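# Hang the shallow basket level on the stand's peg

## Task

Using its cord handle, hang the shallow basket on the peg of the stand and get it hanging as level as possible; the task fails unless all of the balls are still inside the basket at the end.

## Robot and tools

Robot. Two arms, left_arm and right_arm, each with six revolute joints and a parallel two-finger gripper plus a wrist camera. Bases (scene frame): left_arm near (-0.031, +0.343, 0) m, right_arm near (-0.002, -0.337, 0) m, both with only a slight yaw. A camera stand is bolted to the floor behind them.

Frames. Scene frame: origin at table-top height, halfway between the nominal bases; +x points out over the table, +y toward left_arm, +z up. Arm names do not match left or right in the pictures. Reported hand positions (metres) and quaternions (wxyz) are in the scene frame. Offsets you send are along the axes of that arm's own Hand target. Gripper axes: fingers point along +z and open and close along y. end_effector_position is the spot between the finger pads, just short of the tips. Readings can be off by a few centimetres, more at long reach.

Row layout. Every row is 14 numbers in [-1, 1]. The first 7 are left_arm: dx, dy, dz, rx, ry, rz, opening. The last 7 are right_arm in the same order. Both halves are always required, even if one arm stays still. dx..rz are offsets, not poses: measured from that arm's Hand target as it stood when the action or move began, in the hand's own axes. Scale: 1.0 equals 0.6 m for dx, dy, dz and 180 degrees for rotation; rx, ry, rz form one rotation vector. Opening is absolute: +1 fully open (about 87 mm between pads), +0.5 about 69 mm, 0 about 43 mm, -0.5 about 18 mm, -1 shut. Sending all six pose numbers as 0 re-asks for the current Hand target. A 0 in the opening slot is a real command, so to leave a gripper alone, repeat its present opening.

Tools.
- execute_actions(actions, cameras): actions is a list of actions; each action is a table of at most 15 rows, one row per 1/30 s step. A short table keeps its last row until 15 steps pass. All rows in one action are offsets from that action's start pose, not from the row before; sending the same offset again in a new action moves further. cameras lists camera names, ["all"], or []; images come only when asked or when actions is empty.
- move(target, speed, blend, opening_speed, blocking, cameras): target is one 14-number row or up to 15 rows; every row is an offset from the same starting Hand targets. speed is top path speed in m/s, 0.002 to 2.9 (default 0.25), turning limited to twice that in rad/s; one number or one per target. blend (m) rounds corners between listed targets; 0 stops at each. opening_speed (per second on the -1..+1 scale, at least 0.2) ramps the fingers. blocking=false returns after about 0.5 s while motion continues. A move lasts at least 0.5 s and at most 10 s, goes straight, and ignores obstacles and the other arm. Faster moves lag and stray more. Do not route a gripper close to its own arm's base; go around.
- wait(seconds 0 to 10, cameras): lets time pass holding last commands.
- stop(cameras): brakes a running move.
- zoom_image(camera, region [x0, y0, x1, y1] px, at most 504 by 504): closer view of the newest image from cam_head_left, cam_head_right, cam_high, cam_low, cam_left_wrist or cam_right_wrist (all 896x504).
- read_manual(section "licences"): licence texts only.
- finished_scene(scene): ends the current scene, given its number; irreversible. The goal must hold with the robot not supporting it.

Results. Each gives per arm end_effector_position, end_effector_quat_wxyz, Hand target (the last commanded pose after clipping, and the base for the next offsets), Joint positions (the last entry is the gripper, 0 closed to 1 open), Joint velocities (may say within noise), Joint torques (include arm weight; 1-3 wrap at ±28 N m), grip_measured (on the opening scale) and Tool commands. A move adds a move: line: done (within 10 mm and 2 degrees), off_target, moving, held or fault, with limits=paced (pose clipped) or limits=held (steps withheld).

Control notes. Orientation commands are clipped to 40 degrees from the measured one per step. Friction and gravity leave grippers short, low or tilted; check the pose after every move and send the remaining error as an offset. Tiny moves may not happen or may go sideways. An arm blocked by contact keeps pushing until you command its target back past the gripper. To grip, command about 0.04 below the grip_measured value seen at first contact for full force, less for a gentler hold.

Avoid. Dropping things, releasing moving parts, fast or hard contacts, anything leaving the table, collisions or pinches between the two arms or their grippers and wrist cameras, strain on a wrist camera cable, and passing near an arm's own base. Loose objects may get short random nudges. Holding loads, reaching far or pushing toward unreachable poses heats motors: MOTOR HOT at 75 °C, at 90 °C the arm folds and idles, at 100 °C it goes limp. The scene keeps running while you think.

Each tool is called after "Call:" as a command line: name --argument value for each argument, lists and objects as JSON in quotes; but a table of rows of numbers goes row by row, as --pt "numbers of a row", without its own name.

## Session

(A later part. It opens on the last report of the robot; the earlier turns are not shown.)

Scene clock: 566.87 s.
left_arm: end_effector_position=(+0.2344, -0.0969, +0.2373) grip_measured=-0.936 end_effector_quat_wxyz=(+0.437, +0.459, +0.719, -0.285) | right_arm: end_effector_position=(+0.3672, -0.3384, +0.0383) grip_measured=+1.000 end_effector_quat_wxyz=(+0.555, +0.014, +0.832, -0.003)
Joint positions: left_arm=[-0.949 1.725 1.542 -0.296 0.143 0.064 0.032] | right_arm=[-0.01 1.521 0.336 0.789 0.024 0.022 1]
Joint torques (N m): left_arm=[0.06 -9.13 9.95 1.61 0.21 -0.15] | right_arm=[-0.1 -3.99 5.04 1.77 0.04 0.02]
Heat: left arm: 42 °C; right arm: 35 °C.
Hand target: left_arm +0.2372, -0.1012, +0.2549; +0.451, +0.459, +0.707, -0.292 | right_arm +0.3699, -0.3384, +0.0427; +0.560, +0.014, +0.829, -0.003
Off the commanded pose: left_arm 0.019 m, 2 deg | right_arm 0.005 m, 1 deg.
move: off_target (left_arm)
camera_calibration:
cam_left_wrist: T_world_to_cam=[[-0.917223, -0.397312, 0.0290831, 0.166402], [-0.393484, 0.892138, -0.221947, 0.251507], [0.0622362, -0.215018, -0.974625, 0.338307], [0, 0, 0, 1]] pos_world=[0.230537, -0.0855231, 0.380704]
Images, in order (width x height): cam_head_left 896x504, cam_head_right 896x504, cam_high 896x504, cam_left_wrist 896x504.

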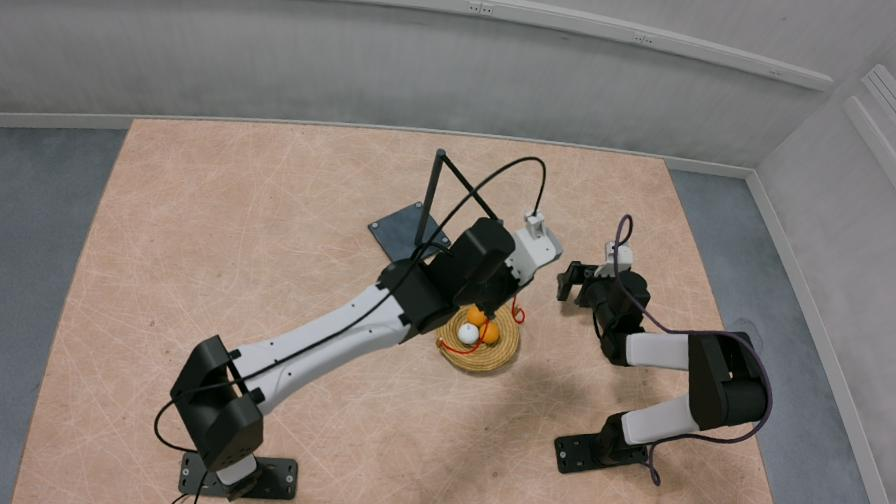

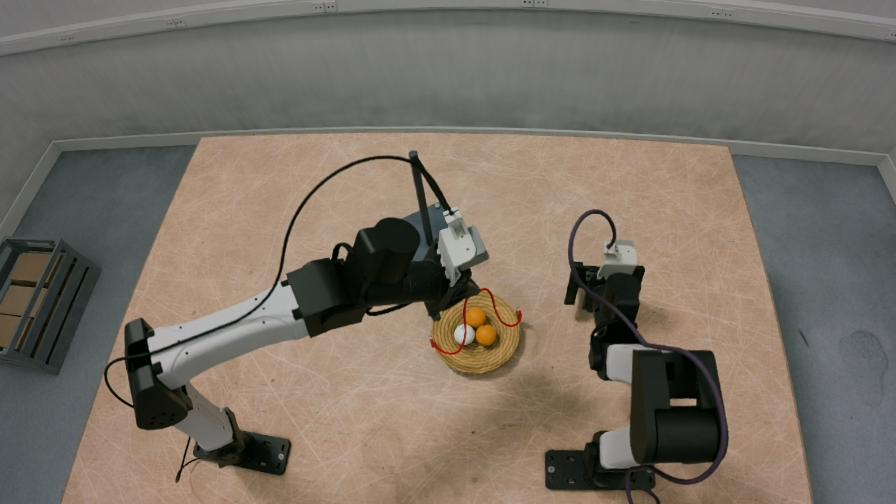

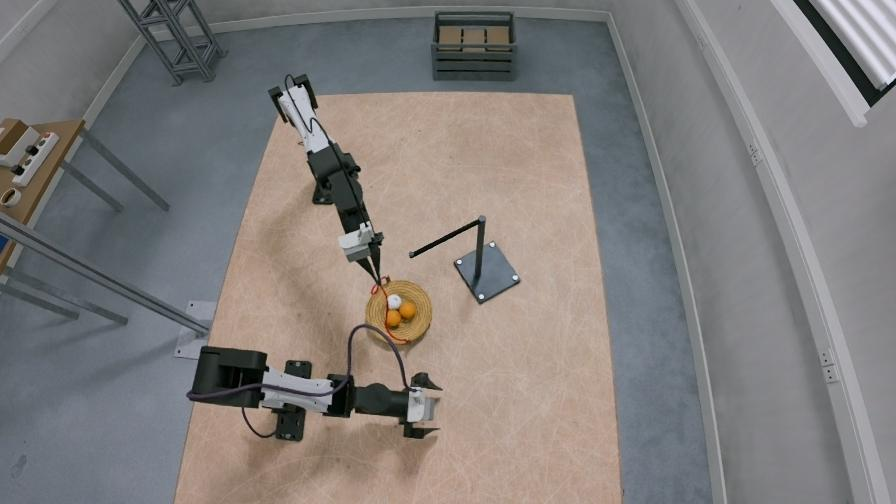

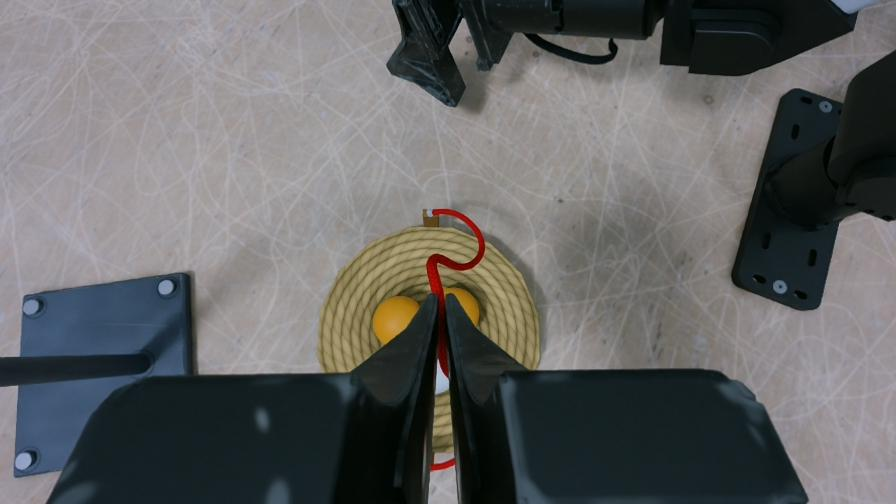

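Call:
move --target '[-0.0302, 0.0, -0.0141, 0, 0, 0, -1.0, 0, 0, 0, 0, 0, 0, 1.0]' --speed 0.04 --cameras '["cam_left_wrist", "cam_head_right"]'

Scene clock: 582.77 s.
left_arm: end_effector_position=(+0.2340, -0.0965, +0.2633) grip_measured=-0.936 end_effector_quat_wxyz=(+0.441, +0.458, +0.716, -0.287) | right_arm: end_effector_position=(+0.3672, -0.3384, +0.0383) grip_measured=+1.000 end_effector_quat_wxyz=(+0.555, +0.014, +0.832, -0.003)
Joint positions: left_arm=[-0.949 1.725 1.636 -0.377 0.143 0.064 0.032] | right_arm=[-0.01 1.521 0.336 0.789 0.024 0.022 1]
Joint torques (N m): left_arm=[0.01 -7.98 9.87 1.58 0.18 -0.18] | right_arm=[-0.06 -4 5.09 1.79 0.03 0.02]
Heat: left arm: 42 °C; right arm: 35 °C.
Hand target: left_arm +0.2372, -0.1012, +0.2748; +0.451, +0.460, +0.707, -0.292 | right_arm +0.3699, -0.3384, +0.0427; +0.560, +0.014, +0.829, -0.003
Off the commanded pose: left_arm 0.013 m, 2 deg | right_arm 0.005 m, 1 deg.
move: off_target (left_arm)
camera_calibration:
cam_left_wrist: T_world_to_cam=[[-0.91763, -0.396531, 0.0267792, 0.16631], [-0.39143, 0.890045, -0.233669, 0.259181], [0.0688226, -0.224904, -0.971947, 0.360605], [0, 0, 0, 1]] pos_world=[0.229244, -0.0836337, 0.406598]
Images, in order (width x height): cam_head_right 896x504, cam_left_wrist 896x504.

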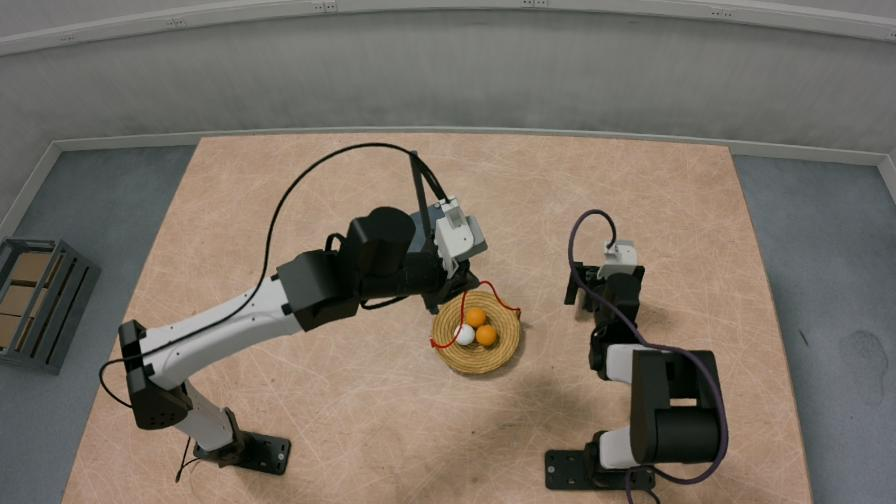

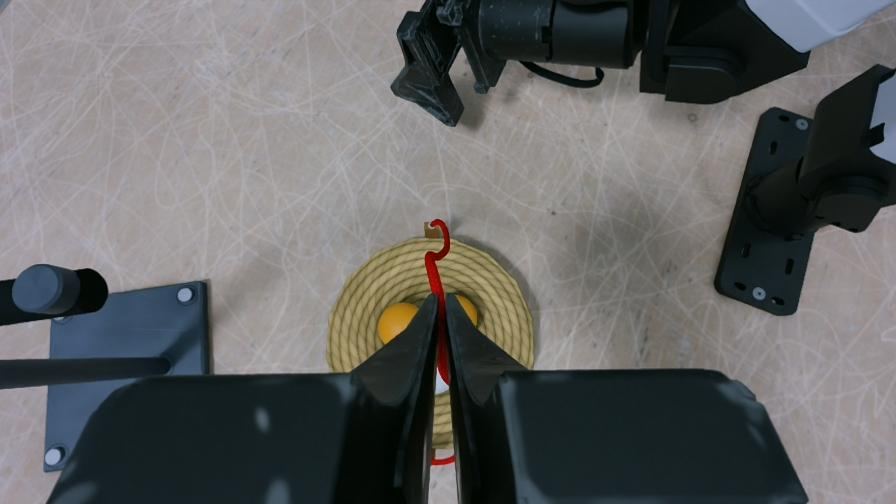

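Call:
zoom_image --camera "cam_left_wrist" --region '[0, 220, 220, 400]'

Call:
zoom_image --camera "cam_left_wrist" --region '[320, 190, 560, 480]'

Call:
zoom_image --camera "cam_head_right" --region '[380, 140, 560, 400]'

Scaled by 2.291 from the camera's 896x504 image, which has a finer 1280x720 frame.

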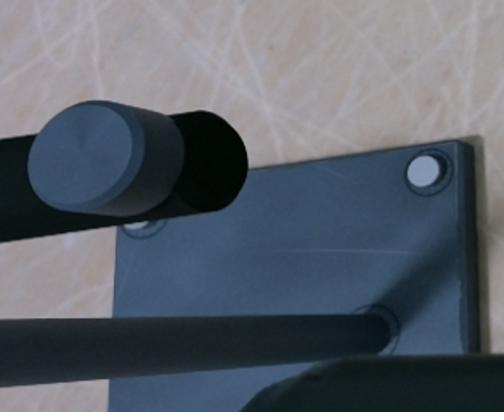

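Scaled by 1.738 from the camera's 896x504 image, which has a finer 1280x720 frame.

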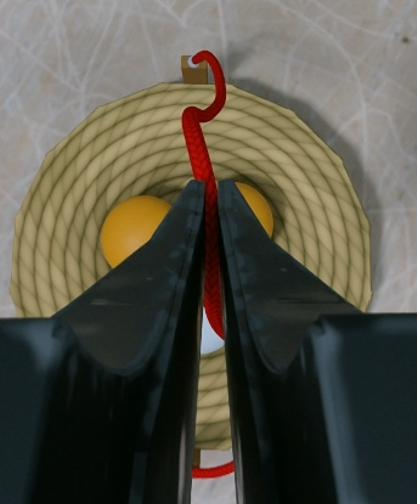

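Scaled by 1.938 from the camera's 896x504 image, which has a finer 1280x720 frame.

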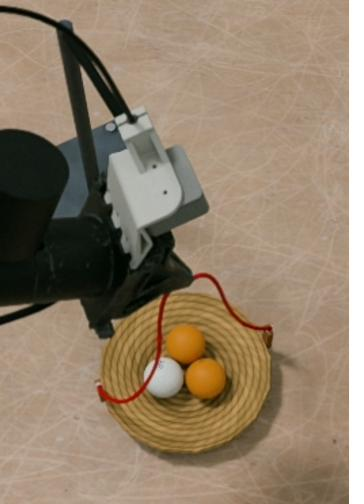

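Call:
wait --seconds 0.1 --cameras '["cam_high", "cam_head_left", "cam_head_right", "cam_low"]'

Call:
zoom_image --camera "cam_high" --region '[390, 200, 530, 310]'

Call:
zoom_image --camera "cam_low" --region '[400, 160, 520, 280]'

Scene clock: 605.07 s.
left_arm: end_effector_position=(+0.2339, -0.0964, +0.2632) grip_measured=-0.936 end_effector_quat_wxyz=(+0.441, +0.458, +0.716, -0.287) | right_arm: end_effector_position=(+0.3672, -0.3384, +0.0383) grip_measured=+1.000 end_effector_quat_wxyz=(+0.555, +0.014, +0.832, -0.003)
Joint positions: left_arm=[-0.949 1.725 1.636 -0.378 0.143 0.064 0.032] | right_arm=[-0.01 1.521 0.336 0.789 0.024 0.022 1]
Joint torques (N m): left_arm=[-0.09 -8.01 9.91 1.62 0.17 -0.18] | right_arm=[-0.06 -4.01 5.04 1.77 0.04 0]
Heat: left arm: 44 °C; right arm: 35 °C.
Hand target: left_arm +0.2372, -0.1012, +0.2748; +0.451, +0.460, +0.707, -0.292 | right_arm +0.3699, -0.3384, +0.0427; +0.560, +0.014, +0.829, -0.003
Tool commands: left_gripper/opening=-1.0 right_gripper/opening=+1.0
Off the commanded pose: left_arm 0.013 m, 2 deg | right_arm 0.005 m, 1 deg.
wait: 0.10 s; at rest from the start
Images, in order (width x height): cam_head_left 896x504, cam_head_right 896x504, cam_high 896x504, cam_low 896x504.

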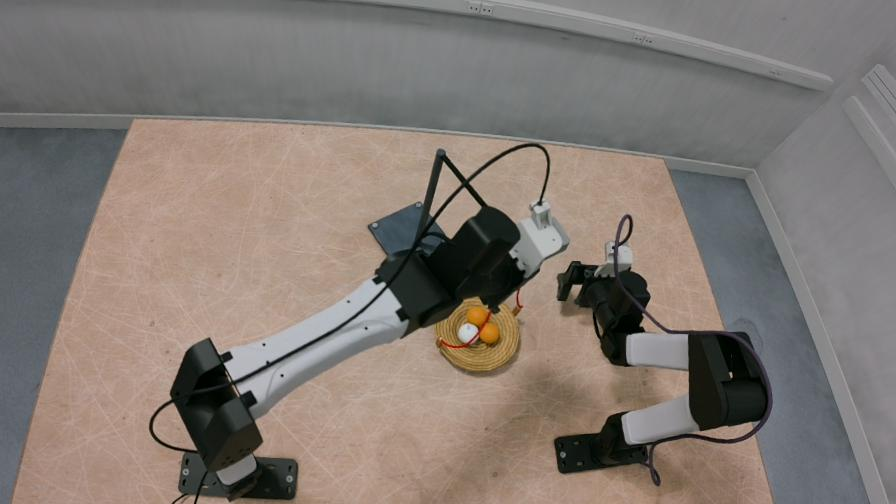

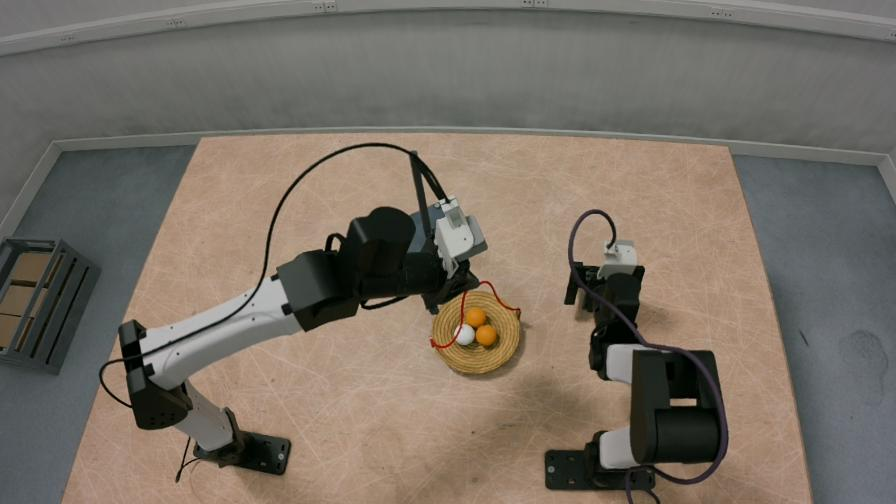

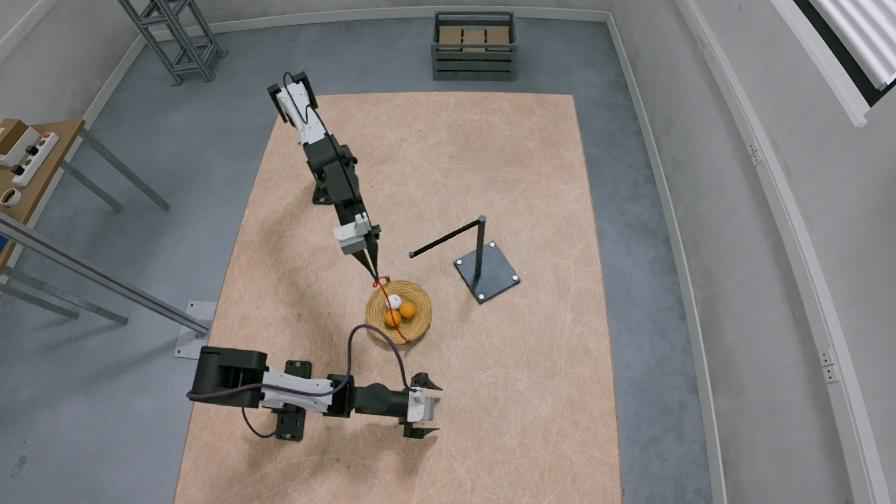

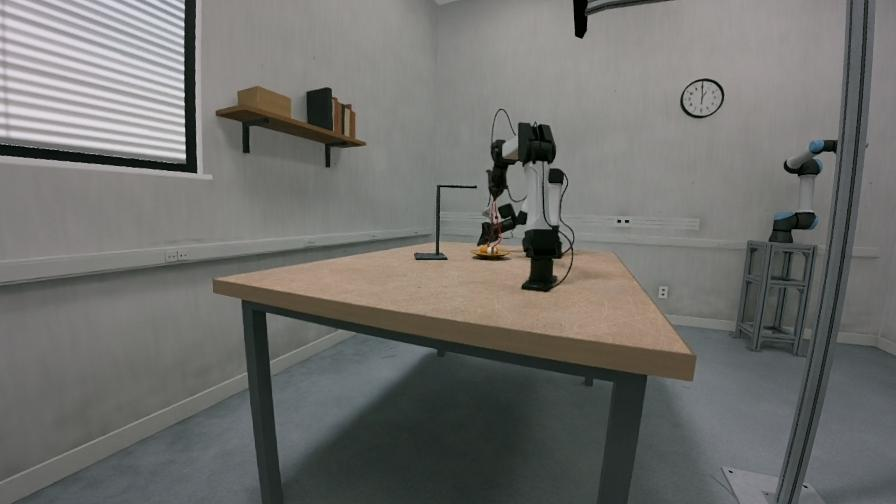

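Scaled by 3.600 from the camera's 896x504 image, which has a finer 1280x720 frame.

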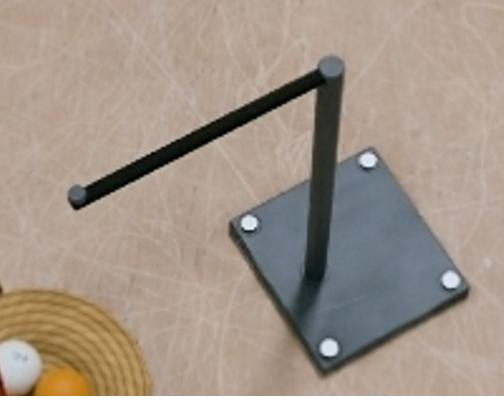

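Scaled by 4.200 from the camera's 896x504 image, which has a finer 1280x720 frame.

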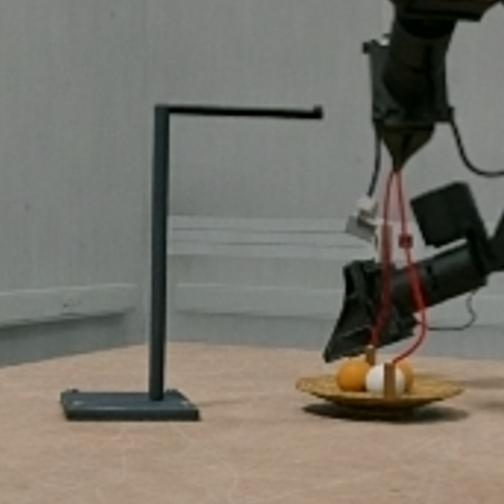

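Call:
move --target '[-0.0227, 0.0, -0.0106, 0, 0, 0, -1.0, 0, 0, 0, 0, 0, 0, 1.0]' --speed 0.03 --cameras '["cam_left_wrist", "cam_low", "cam_head_right", "cam_high"]'

Call:
zoom_image --camera "cam_low" --region '[400, 160, 520, 280]'

Call:
zoom_image --camera "cam_head_right" --region '[400, 250, 560, 400]'

Call:
zoom_image --camera "cam_high" --region '[330, 230, 470, 360]'

Scene clock: 622.67 s.
left_arm: end_effector_position=(+0.2336, -0.0960, +0.2761) grip_measured=-0.936 end_effector_quat_wxyz=(+0.438, +0.459, +0.718, -0.286) | right_arm: end_effector_position=(+0.3672, -0.3384, +0.0383) grip_measured=+1.000 end_effector_quat_wxyz=(+0.555, +0.014, +0.832, -0.003)
Joint positions: left_arm=[-0.949 1.738 1.707 -0.444 0.143 0.064 0.032] | right_arm=[-0.01 1.521 0.336 0.789 0.024 0.022 1]
Joint torques (N m): left_arm=[0.08 -8.09 10.14 1.62 0.2 -0.18] | right_arm=[-0.02 -3.96 5 1.77 0.04 0.01]
Heat: left arm: 46 °C; right arm: 35 °C.
Hand target: left_arm +0.2372, -0.1012, +0.2900; +0.451, +0.459, +0.707, -0.292 | right_arm +0.3699, -0.3384, +0.0427; +0.560, +0.014, +0.829, -0.003
Off the commanded pose: left_arm 0.015 m, 2 deg | right_arm 0.005 m, 1 deg.
move: off_target (left_arm)
camera_calibration:
cam_left_wrist: T_world_to_cam=[[-0.917527, -0.396684, 0.0280469, 0.165422], [-0.392338, 0.891446, -0.226706, 0.260005], [0.0649284, -0.219013, -0.973559, 0.375012], [0, 0, 0, 1]] pos_world=[0.22944, -0.0840277, 0.419402]
Images, in order (width x height): cam_head_right 896x504, cam_high 896x504, cam_low 896x504, cam_left_wrist 896x504.

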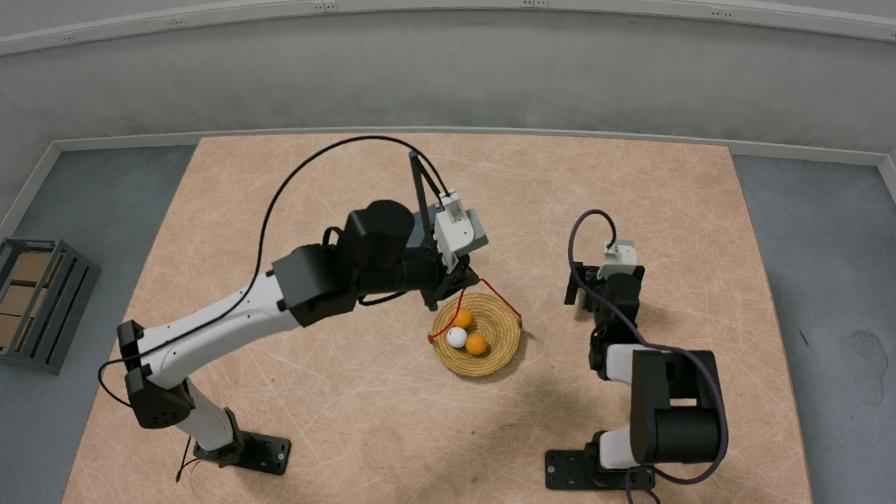

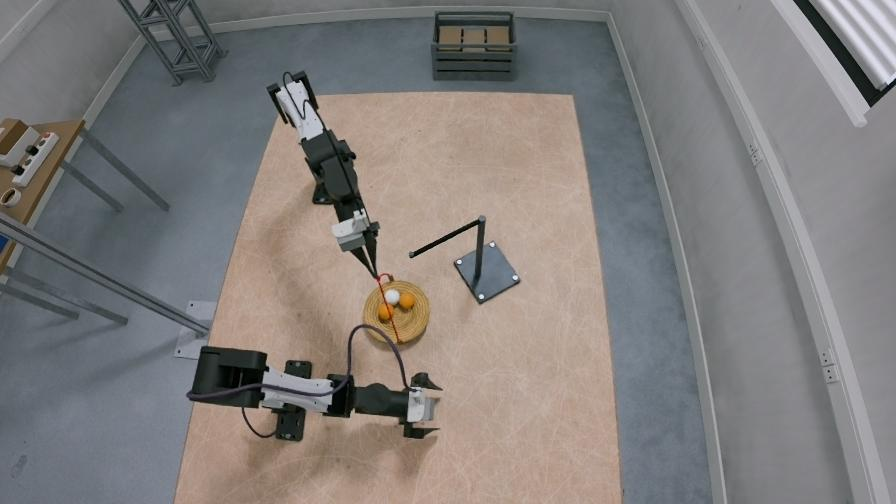

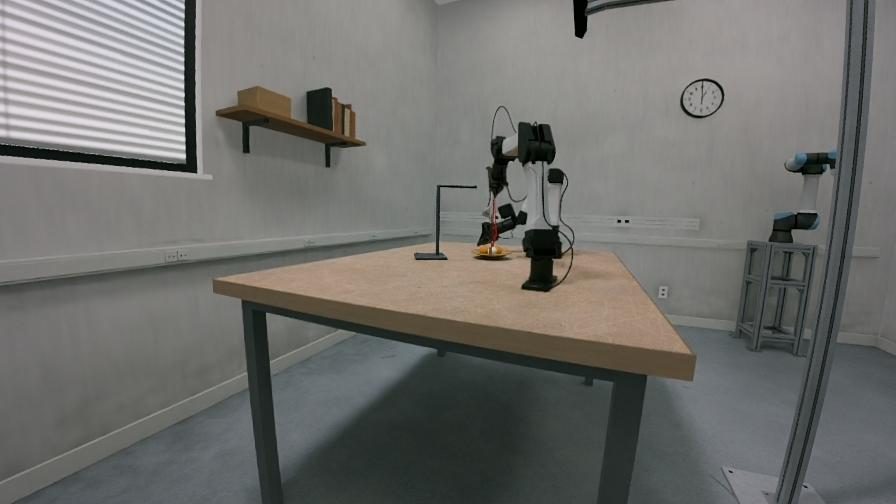

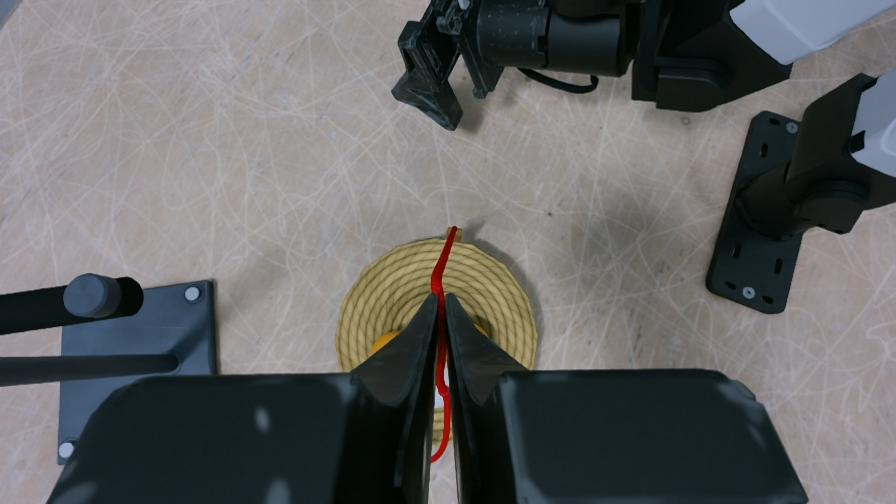

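Scaled by 4.200 from the camera's 896x504 image, which has a finer 1280x720 frame.

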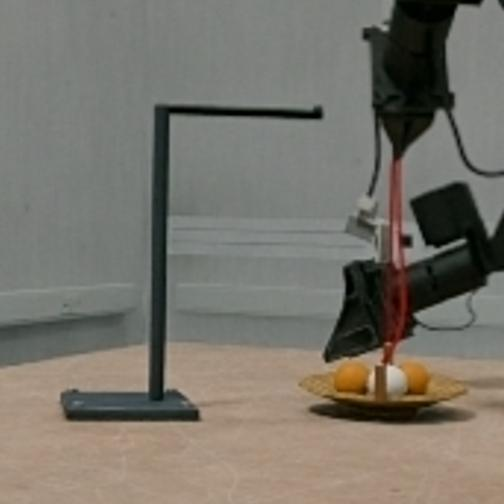

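Scaled by 3.150 from the camera's 896x504 image, which has a finer 1280x720 frame.

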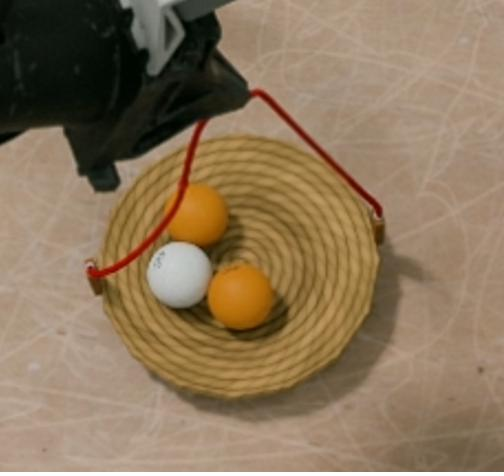

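Scaled by 3.600 from the camera's 896x504 image, which has a finer 1280x720 frame.

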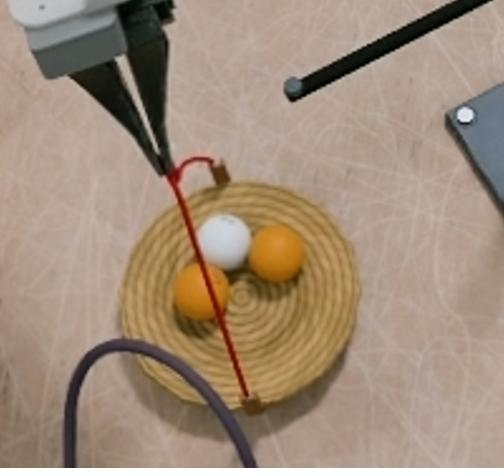

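Call:
move --pt "0.0454 0 0.0212 0 0 0 -1.0 0 0 0 0 0 0 1.0" --pt "0.0843 -0.1018 0.0339 0 0 0 -1.0 0 0 0 0 0 0 1.0" --pt "0.1936 -0.2101 0.0789 0 0 0 -1.0 0 0 0 0 0 0 1.0" --blend '[0.01, 0.03, 0]' --speed '[0.04, 0.08, 0.08]' --cameras '["cam_left_wrist", "cam_head_right"]'

Scene clock: 658.87 s.
left_arm: end_effector_position=(+0.1199, -0.1457, +0.1676) grip_measured=-0.936 end_effector_quat_wxyz=(+0.448, +0.464, +0.706, -0.291) | right_arm: end_effector_position=(+0.3672, -0.3384, +0.0383) grip_measured=+1.000 end_effector_quat_wxyz=(+0.555, +0.014, +0.832, -0.003)
Joint positions: left_arm=[-1.28 1.727 1.24 0.039 -0.144 -0.063 0.032] | right_arm=[-0.01 1.521 0.336 0.789 0.024 0.022 1]
Joint torques (N m): left_arm=[-0.49 -8.46 5.86 1.86 0.01 -0.36] | right_arm=[-0.06 -4 5.07 1.78 0.04 0.02]
Heat: left arm: 49 °C; right arm: 35 °C.
Hand target: left_arm +0.1195, -0.1468, +0.1647; +0.451, +0.459, +0.707, -0.292 | right_arm +0.3699, -0.3384, +0.0427; +0.560, +0.014, +0.829, -0.003
Off the commanded pose: left_arm 0.003 m, 1 deg | right_arm 0.005 m, 1 deg.
move: done
camera_calibration:
cam_left_wrist: T_world_to_cam=[[-0.924843, -0.380095, 0.0138959, 0.0500821], [-0.371118, 0.893793, -0.251803, 0.237173], [0.0832891, -0.238035, -0.967679, 0.259981], [0, 0, 0, 1]] pos_world=[0.112684, -0.131063, 0.310603]
Images, in order (width x height): cam_head_right 896x504, cam_left_wrist 896x504.

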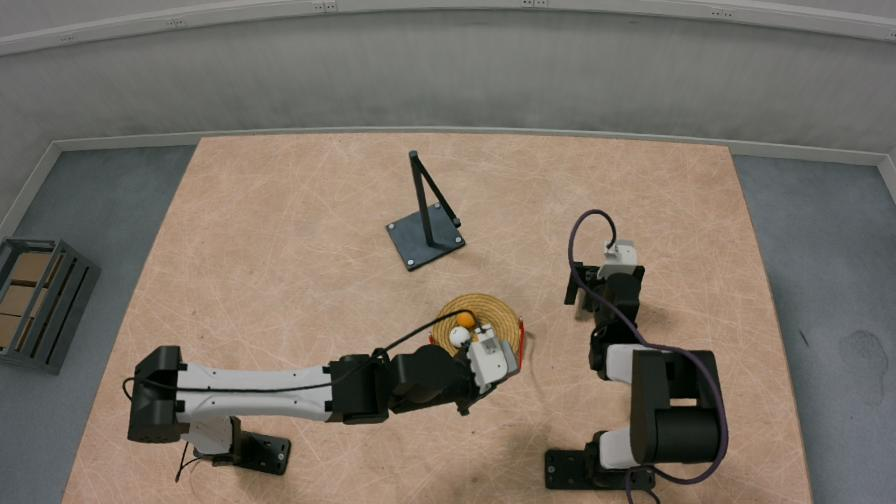

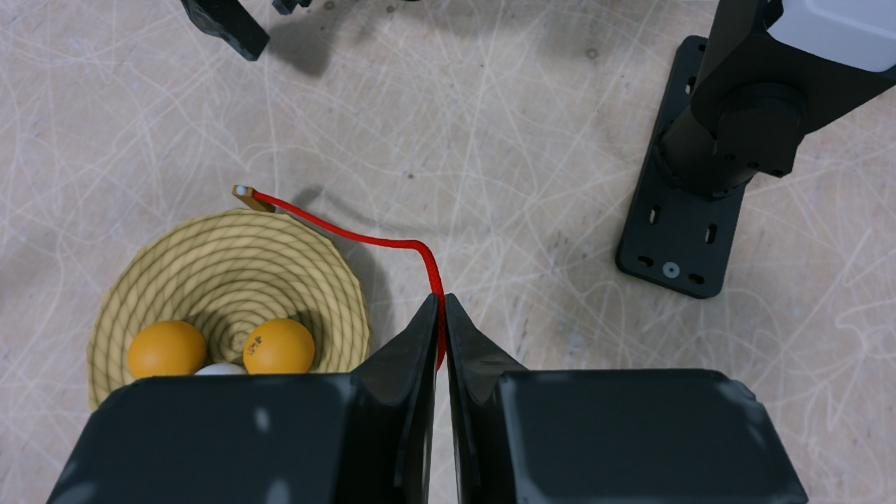

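Call:
move --target '[0.2288, -0.0398, 0.1033, 0, 0, 0, -1.0, 0, 0, 0, 0, 0, 0, 1.0]' --speed 0.07 --cameras '["cam_left_wrist"]'

Scene clock: 670.43 s.
left_arm: end_effector_position=(+0.0994, -0.1559, +0.0197) grip_measured=-0.936 end_effector_quat_wxyz=(+0.451, +0.462, +0.706, -0.292) | right_arm: end_effector_position=(+0.3672, -0.3384, +0.0383) grip_measured=+1.000 end_effector_quat_wxyz=(+0.555, +0.014, +0.832, -0.003)
Joint positions: left_arm=[-1.34 2.04 0.974 0.621 -0.201 -0.09 0.032] | right_arm=[-0.01 1.521 0.336 0.789 0.024 0.022 1]
Joint torques (N m): left_arm=[-0.72 -8.98 4.33 1.8 -0.01 -0.34] | right_arm=[-0.06 -4.05 5.01 1.77 0.04 0.02]
Heat: left arm: 45 °C; right arm: 35 °C.
Hand target: left_arm +0.0971, -0.1547, +0.0140; +0.451, +0.460, +0.707, -0.292 | right_arm +0.3699, -0.3384, +0.0427; +0.560, +0.014, +0.829, -0.003
Off the commanded pose: left_arm 0.006 m, 0 deg | right_arm 0.005 m, 1 deg.
move: done
camera_calibration:
cam_left_wrist: T_world_to_cam=[[-0.923657, -0.38293, 0.0149067, 0.0286402], [-0.37351, 0.890871, -0.258531, 0.201251], [0.0857195, -0.244362, -0.965888, 0.11481], [0, 0, 0, 1]] pos_world=[0.0917816, -0.140267, 0.162497]
Images, in order (width x height): cam_left_wrist 896x504.

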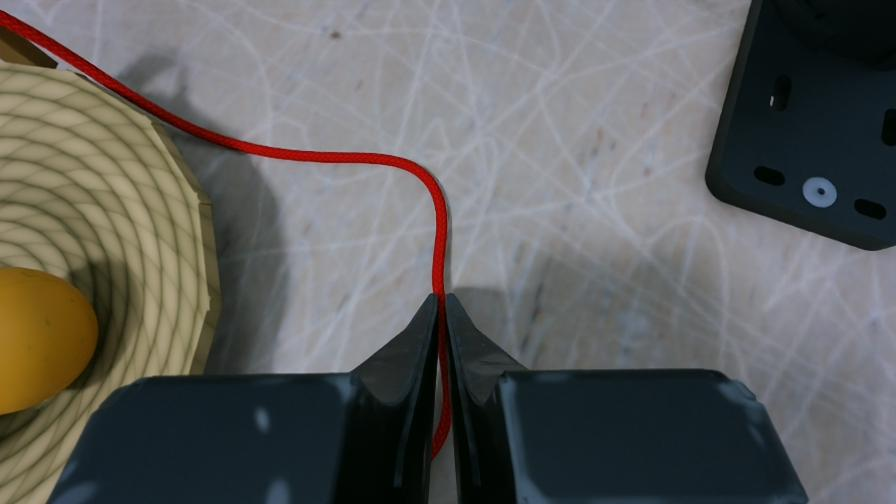

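Call:
move --target '[0.0083, 0, 0.0039, 0, 0, 0, -1.0, 0, 0, 0, 0, 0, 0, 1.0]' --speed 0.03

Call:
move --target '[0, 0, 0, 0, 0, 0, -0.4, 0, 0, 0, 0, 0, 0, 1.0]' --speed 0.03 --opening_speed 0.6 --cameras '["cam_left_wrist"]'

Scene clock: 676.23 s.
left_arm: end_effector_position=(+0.0998, -0.1574, +0.0161) grip_measured=-0.936 end_effector_quat_wxyz=(+0.453, +0.461, +0.705, -0.294) | right_arm: end_effector_position=(+0.3672, -0.3384, +0.0383) grip_measured=+1.000 end_effector_quat_wxyz=(+0.555, +0.014, +0.832, -0.003)
Joint positions: left_arm=[-1.34 2.056 0.974 0.642 -0.202 -0.091 0.032] | right_arm=[-0.01 1.521 0.336 0.789 0.024 0.022 1]
Joint torques (N m): left_arm=[-0.62 -9.02 3.93 1.79 -0.03 -0.33] | right_arm=[-0.06 -3.96 5.07 1.78 0.04 0.03]
Heat: left arm: 44 °C; right arm: 35 °C.
Hand target: left_arm +0.0971, -0.1547, +0.0085; +0.451, +0.459, +0.707, -0.292 | right_arm +0.3699, -0.3384, +0.0427; +0.560, +0.014, +0.829, -0.003
Off the commanded pose: left_arm 0.008 m, 0 deg | right_arm 0.005 m, 1 deg.
move: done

Scene clock: 677.47 s.
left_arm: end_effector_position=(+0.0998, -0.1575, +0.0162) grip_measured=-0.400 end_effector_quat_wxyz=(+0.453, +0.461, +0.705, -0.294) | right_arm: end_effector_position=(+0.3672, -0.3384, +0.0383) grip_measured=+1.000 end_effector_quat_wxyz=(+0.555, +0.014, +0.832, -0.003)
Joint positions: left_arm=[-1.34 2.056 0.974 0.642 -0.202 -0.091 0.3] | right_arm=[-0.01 1.521 0.336 0.789 0.024 0.022 1]
Joint torques (N m): left_arm=[-0.61 -8.88 3.81 1.82 -0.08 -0.34] | right_arm=[-0.08 -4 5.04 1.78 0.04 0.01]
Heat: left arm: 44 °C; right arm: 35 °C.
Hand target: left_arm +0.0971, -0.1547, +0.0085; +0.451, +0.459, +0.707, -0.292 | right_arm +0.3699, -0.3384, +0.0427; +0.560, +0.014, +0.829, -0.003
Off the commanded pose: left_arm 0.009 m, 0 deg | right_arm 0.005 m, 1 deg.
move: done
camera_calibration:
cam_left_wrist: T_world_to_cam=[[-0.923333, -0.383665, 0.0160418, 0.0283859], [-0.374007, 0.889052, -0.264019, 0.201747], [0.0870328, -0.249777, -0.964384, 0.110103], [0, 0, 0, 1]] pos_world=[0.0920818, -0.140971, 0.158991]
Images, in order (width x height): cam_left_wrist 896x504.

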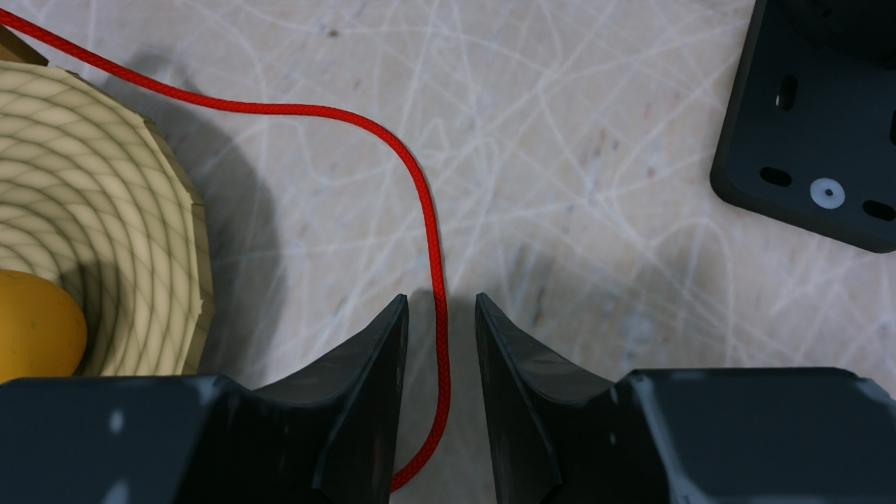

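Call:
move --target '[0.0042, 0, -0.0128, 0, 0, 0, -0.4, 0, 0, 0, 0, 0, 0, 1.0]' --speed 0.03 --cameras '["cam_left_wrist"]'

Scene clock: 683.23 s.
left_arm: end_effector_position=(+0.0982, -0.1546, +0.0152) grip_measured=-0.400 end_effector_quat_wxyz=(+0.459, +0.456, +0.702, -0.299) | right_arm: end_effector_position=(+0.3672, -0.3384, +0.0383) grip_measured=+1.000 end_effector_quat_wxyz=(+0.555, +0.014, +0.832, -0.003)
Joint positions: left_arm=[-1.344 2.056 0.944 0.691 -0.208 -0.093 0.3] | right_arm=[-0.01 1.521 0.336 0.789 0.024 0.022 1]
Joint torques (N m): left_arm=[-0.85 -10.88 3.48 1.47 -0.04 -0.33] | right_arm=[-0.08 -4.04 5.07 1.77 0.04 0.03]
Heat: left arm: 43 °C; right arm: 35 °C.
Hand target: left_arm +0.0937, -0.1475, +0.0095; +0.451, +0.460, +0.707, -0.292 | right_arm +0.3699, -0.3384, +0.0427; +0.560, +0.014, +0.829, -0.003
Off the commanded pose: left_arm 0.010 m, 1 deg | right_arm 0.005 m, 1 deg.
move: done
camera_calibration:
cam_left_wrist: T_world_to_cam=[[-0.9224, -0.38575, 0.0193759, 0.0275906], [-0.37518, 0.882952, -0.282196, 0.197819], [0.0917491, -0.267567, -0.959161, 0.106641], [0, 0, 0, 1]] pos_world=[0.0898831, -0.135488, 0.157575]
Images, in order (width x height): cam_left_wrist 896x504.

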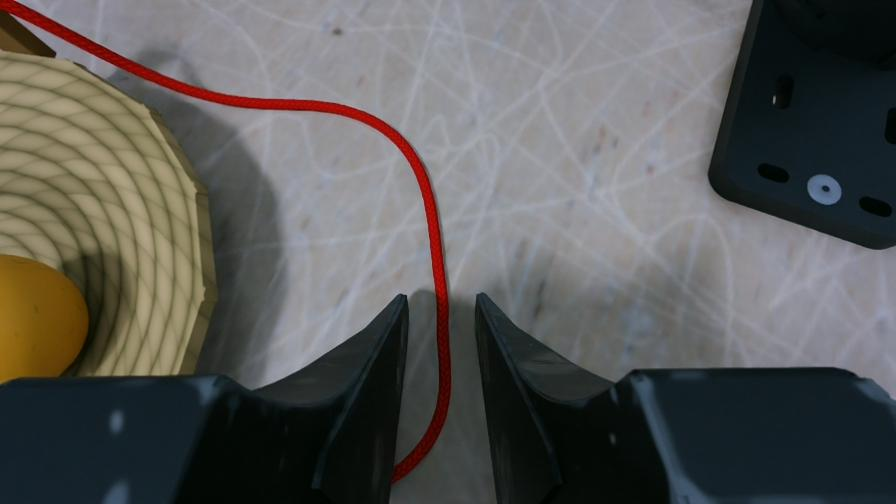

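Call:
move --target '[-0.0106, 0, -0.0049, 0, 0, 0, -0.4, 0, 0, 0, 0, 0, 0, 1.0]' --speed 0.03 --cameras '["cam_left_wrist"]'

Scene clock: 688.57 s.
left_arm: end_effector_position=(+0.0982, -0.1544, +0.0149) grip_measured=-0.400 end_effector_quat_wxyz=(+0.459, +0.456, +0.702, -0.298) | right_arm: end_effector_position=(+0.3672, -0.3384, +0.0383) grip_measured=+1.000 end_effector_quat_wxyz=(+0.555, +0.014, +0.832, -0.003)
Joint positions: left_arm=[-1.344 2.056 0.943 0.691 -0.208 -0.093 0.3] | right_arm=[-0.01 1.521 0.336 0.789 0.024 0.022 1]
Joint torques (N m): left_arm=[-0.87 -12.94 3.95 1.24 0 -0.33] | right_arm=[-0.09 -3.97 5.03 1.77 0.04 0.02]
Heat: left arm: 42 °C; right arm: 35 °C.
Hand target: left_arm +0.0938, -0.1474, +0.0164; +0.451, +0.460, +0.707, -0.292 | right_arm +0.3699, -0.3384, +0.0427; +0.560, +0.014, +0.829, -0.003
Off the commanded pose: left_arm 0.008 m, 1 deg | right_arm 0.005 m, 1 deg.
move: done
camera_calibration:
cam_left_wrist: T_world_to_cam=[[-0.922269, -0.386078, 0.0190565, 0.0276272], [-0.375476, 0.883049, -0.2815, 0.197603], [0.0918532, -0.266774, -0.959372, 0.106608], [0, 0, 0, 1]] pos_world=[0.0898827, -0.135387, 0.157376]
Images, in order (width x height): cam_left_wrist 896x504.

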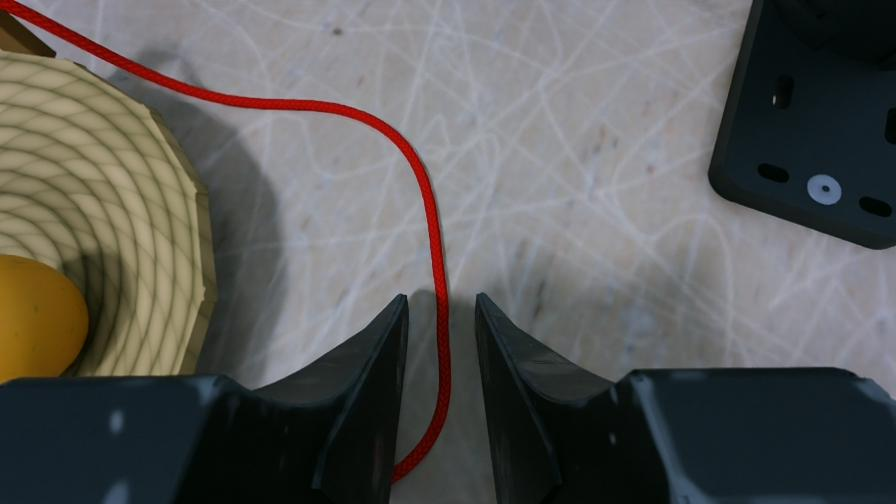

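Call:
move --target '[-0.0151, 0, -0.0070, 0, 0, 0, -0.4, 0, 0, 0, 0, 0, 0, 1.0]' --speed 0.03 --cameras '["cam_left_wrist"]'

Scene clock: 692.40 s.
left_arm: end_effector_position=(+0.0971, -0.1487, +0.0154) grip_measured=-0.400 end_effector_quat_wxyz=(+0.449, +0.462, +0.708, -0.289) | right_arm: end_effector_position=(+0.3672, -0.3384, +0.0383) grip_measured=+1.000 end_effector_quat_wxyz=(+0.555, +0.014, +0.832, -0.003)
Joint positions: left_arm=[-1.344 2.031 0.943 0.633 -0.208 -0.094 0.3] | right_arm=[-0.01 1.521 0.336 0.789 0.024 0.022 1]
Joint torques (N m): left_arm=[-0.8 -13.14 4.63 1.41 -0.02 -0.32] | right_arm=[-0.06 -4.03 5.05 1.77 0.03 0.01]
Heat: left arm: 42 °C; right arm: 35 °C.
Hand target: left_arm +0.0938, -0.1474, +0.0263; +0.451, +0.460, +0.707, -0.292 | right_arm +0.3699, -0.3384, +0.0427; +0.560, +0.014, +0.829, -0.003
Off the commanded pose: left_arm 0.012 m, 1 deg | right_arm 0.005 m, 1 deg.
move: off_target (left_arm)
camera_calibration:
cam_left_wrist: T_world_to_cam=[[-0.922086, -0.386777, 0.01272, 0.0287476], [-0.377406, 0.891505, -0.250565, 0.193223], [0.0855729, -0.235843, -0.968016, 0.114002], [0, 0, 0, 1]] pos_world=[0.0896759, -0.134254, 0.158405]
Images, in order (width x height): cam_left_wrist 896x504.

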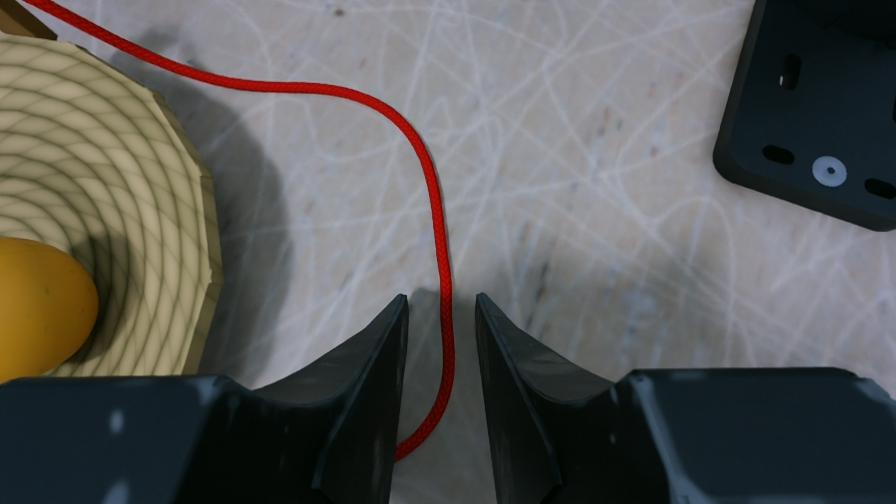

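Call:
move --target '[0.004, 0, 0.0018, 0, 0, 0, -1.0, 0, 0, 0, 0, 0, 0, 1.0]' --speed 0.03 --opening_speed 0.6 --cameras '["cam_left_wrist"]'

Scene clock: 697.97 s.
left_arm: end_effector_position=(+0.0960, -0.1489, +0.0153) grip_measured=-0.935 end_effector_quat_wxyz=(+0.449, +0.463, +0.708, -0.289) | right_arm: end_effector_position=(+0.3672, -0.3384, +0.0383) grip_measured=+1.000 end_effector_quat_wxyz=(+0.555, +0.014, +0.832, -0.003)
Joint positions: left_arm=[-1.346 2.031 0.943 0.632 -0.208 -0.094 0.032] | right_arm=[-0.01 1.521 0.336 0.789 0.024 0.022 1]
Joint torques (N m): left_arm=[-0.55 -12.45 4.45 1.5 -0.02 -0.35] | right_arm=[-0.03 -4.04 5.07 1.77 0.03 0.02]
Heat: left arm: 42 °C; right arm: 35 °C.
Hand target: left_arm +0.0938, -0.1473, +0.0236; +0.451, +0.460, +0.707, -0.292 | right_arm +0.3699, -0.3384, +0.0427; +0.560, +0.014, +0.829, -0.003
Off the commanded pose: left_arm 0.009 m, 1 deg | right_arm 0.005 m, 1 deg.
move: done
camera_calibration:
cam_left_wrist: T_world_to_cam=[[-0.922829, -0.384979, 0.0133132, 0.0279254], [-0.375838, 0.892265, -0.250219, 0.192999], [0.0844501, -0.235913, -0.968098, 0.114022], [0, 0, 0, 1]] pos_world=[0.0886774, -0.134556, 0.158305]
Images, in order (width x height): cam_left_wrist 896x504.

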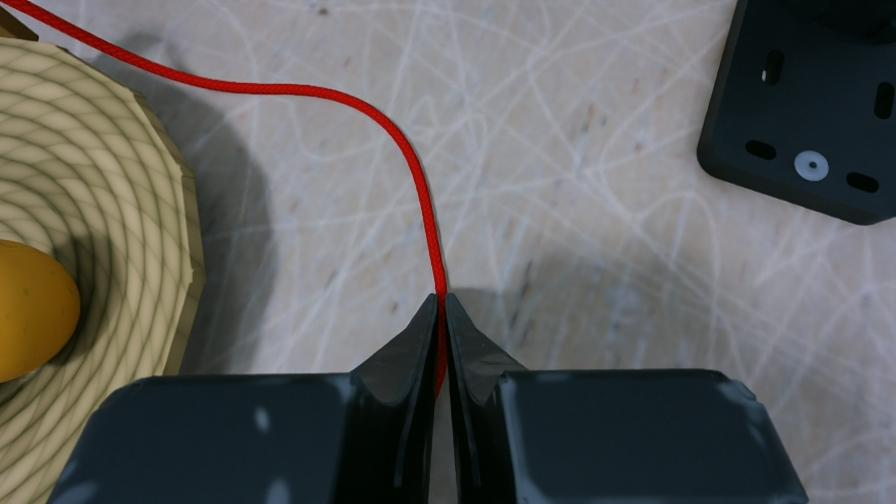

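Call:
move --pt "-0.2203 0.0405 -0.0852 0 0 0 -1.0 0 0 0 0 0 0 1.0" --pt "-0.3277 0.1488 -0.1310 0 0 0 -1.0 0 0 0 0 0 0 1.0" --pt "-0.3767 0.2403 -0.1443 0 0 0 -1.0 0 0 0 0 0 0 1.0" --blend '[0.04, 0.03, 0]' --speed 0.08 --cameras '["cam_left_wrist", "cam_head_right"]'

Scene clock: 710.27 s.
left_arm: end_effector_position=(+0.2289, -0.0994, +0.2541) grip_measured=-0.935 end_effector_quat_wxyz=(+0.442, +0.458, +0.716, -0.287) | right_arm: end_effector_position=(+0.3672, -0.3384, +0.0383) grip_measured=+1.000 end_effector_quat_wxyz=(+0.555, +0.014, +0.832, -0.003)
Joint positions: left_arm=[-0.965 1.719 1.59 -0.336 0.129 0.057 0.032] | right_arm=[-0.01 1.521 0.336 0.789 0.024 0.022 1]
Joint torques (N m): left_arm=[-0.03 -7.95 9.83 1.58 0.2 -0.16] | right_arm=[-0.08 -4.03 4.97 1.79 0.05 0.01]
Heat: left arm: 42 °C; right arm: 35 °C.
Hand target: left_arm +0.2323, -0.1045, +0.2654; +0.451, +0.460, +0.707, -0.292 | right_arm +0.3699, -0.3384, +0.0427; +0.560, +0.014, +0.829, -0.003
Off the commanded pose: left_arm 0.013 m, 2 deg | right_arm 0.005 m, 1 deg.
move: off_target (left_arm)
camera_calibration:
cam_left_wrist: T_world_to_cam=[[-0.917611, -0.396608, 0.0262933, 0.16082], [-0.391333, 0.889859, -0.234539, 0.257861], [0.0696225, -0.225505, -0.971751, 0.350963], [0, 0, 0, 1]] pos_world=[0.224045, -0.0865343, 0.397298]
Images, in order (width x height): cam_head_right 896x504, cam_left_wrist 896x504.

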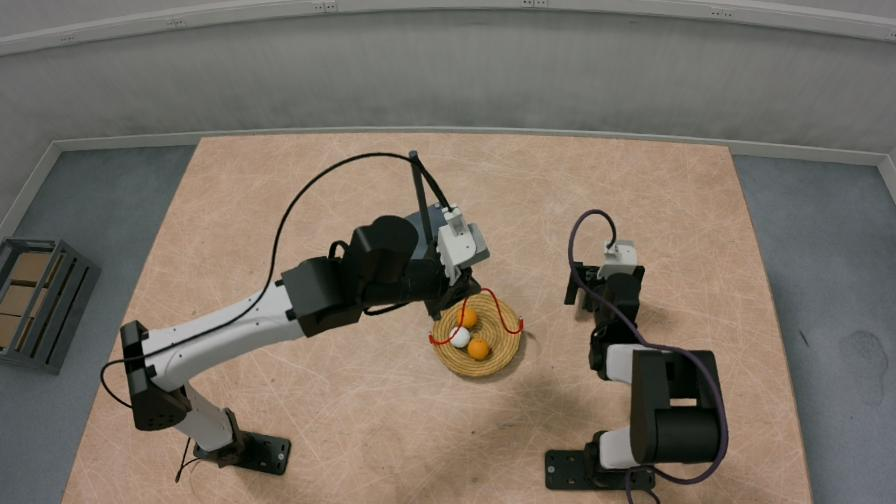

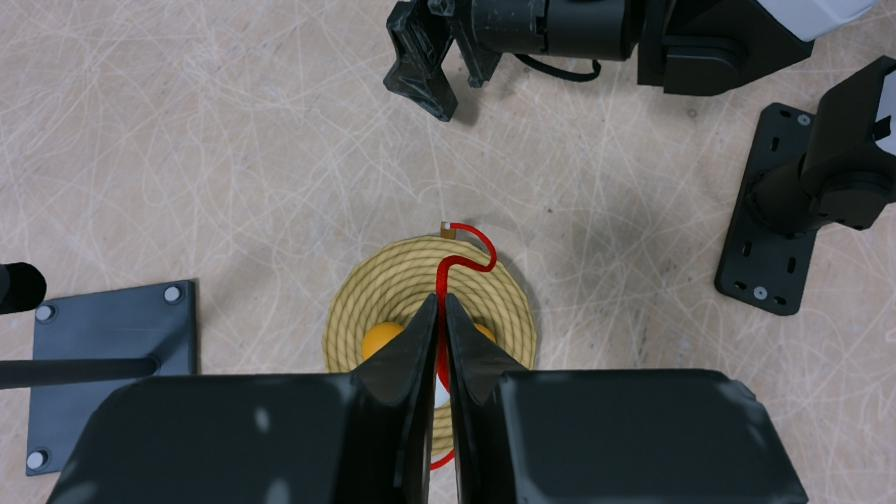

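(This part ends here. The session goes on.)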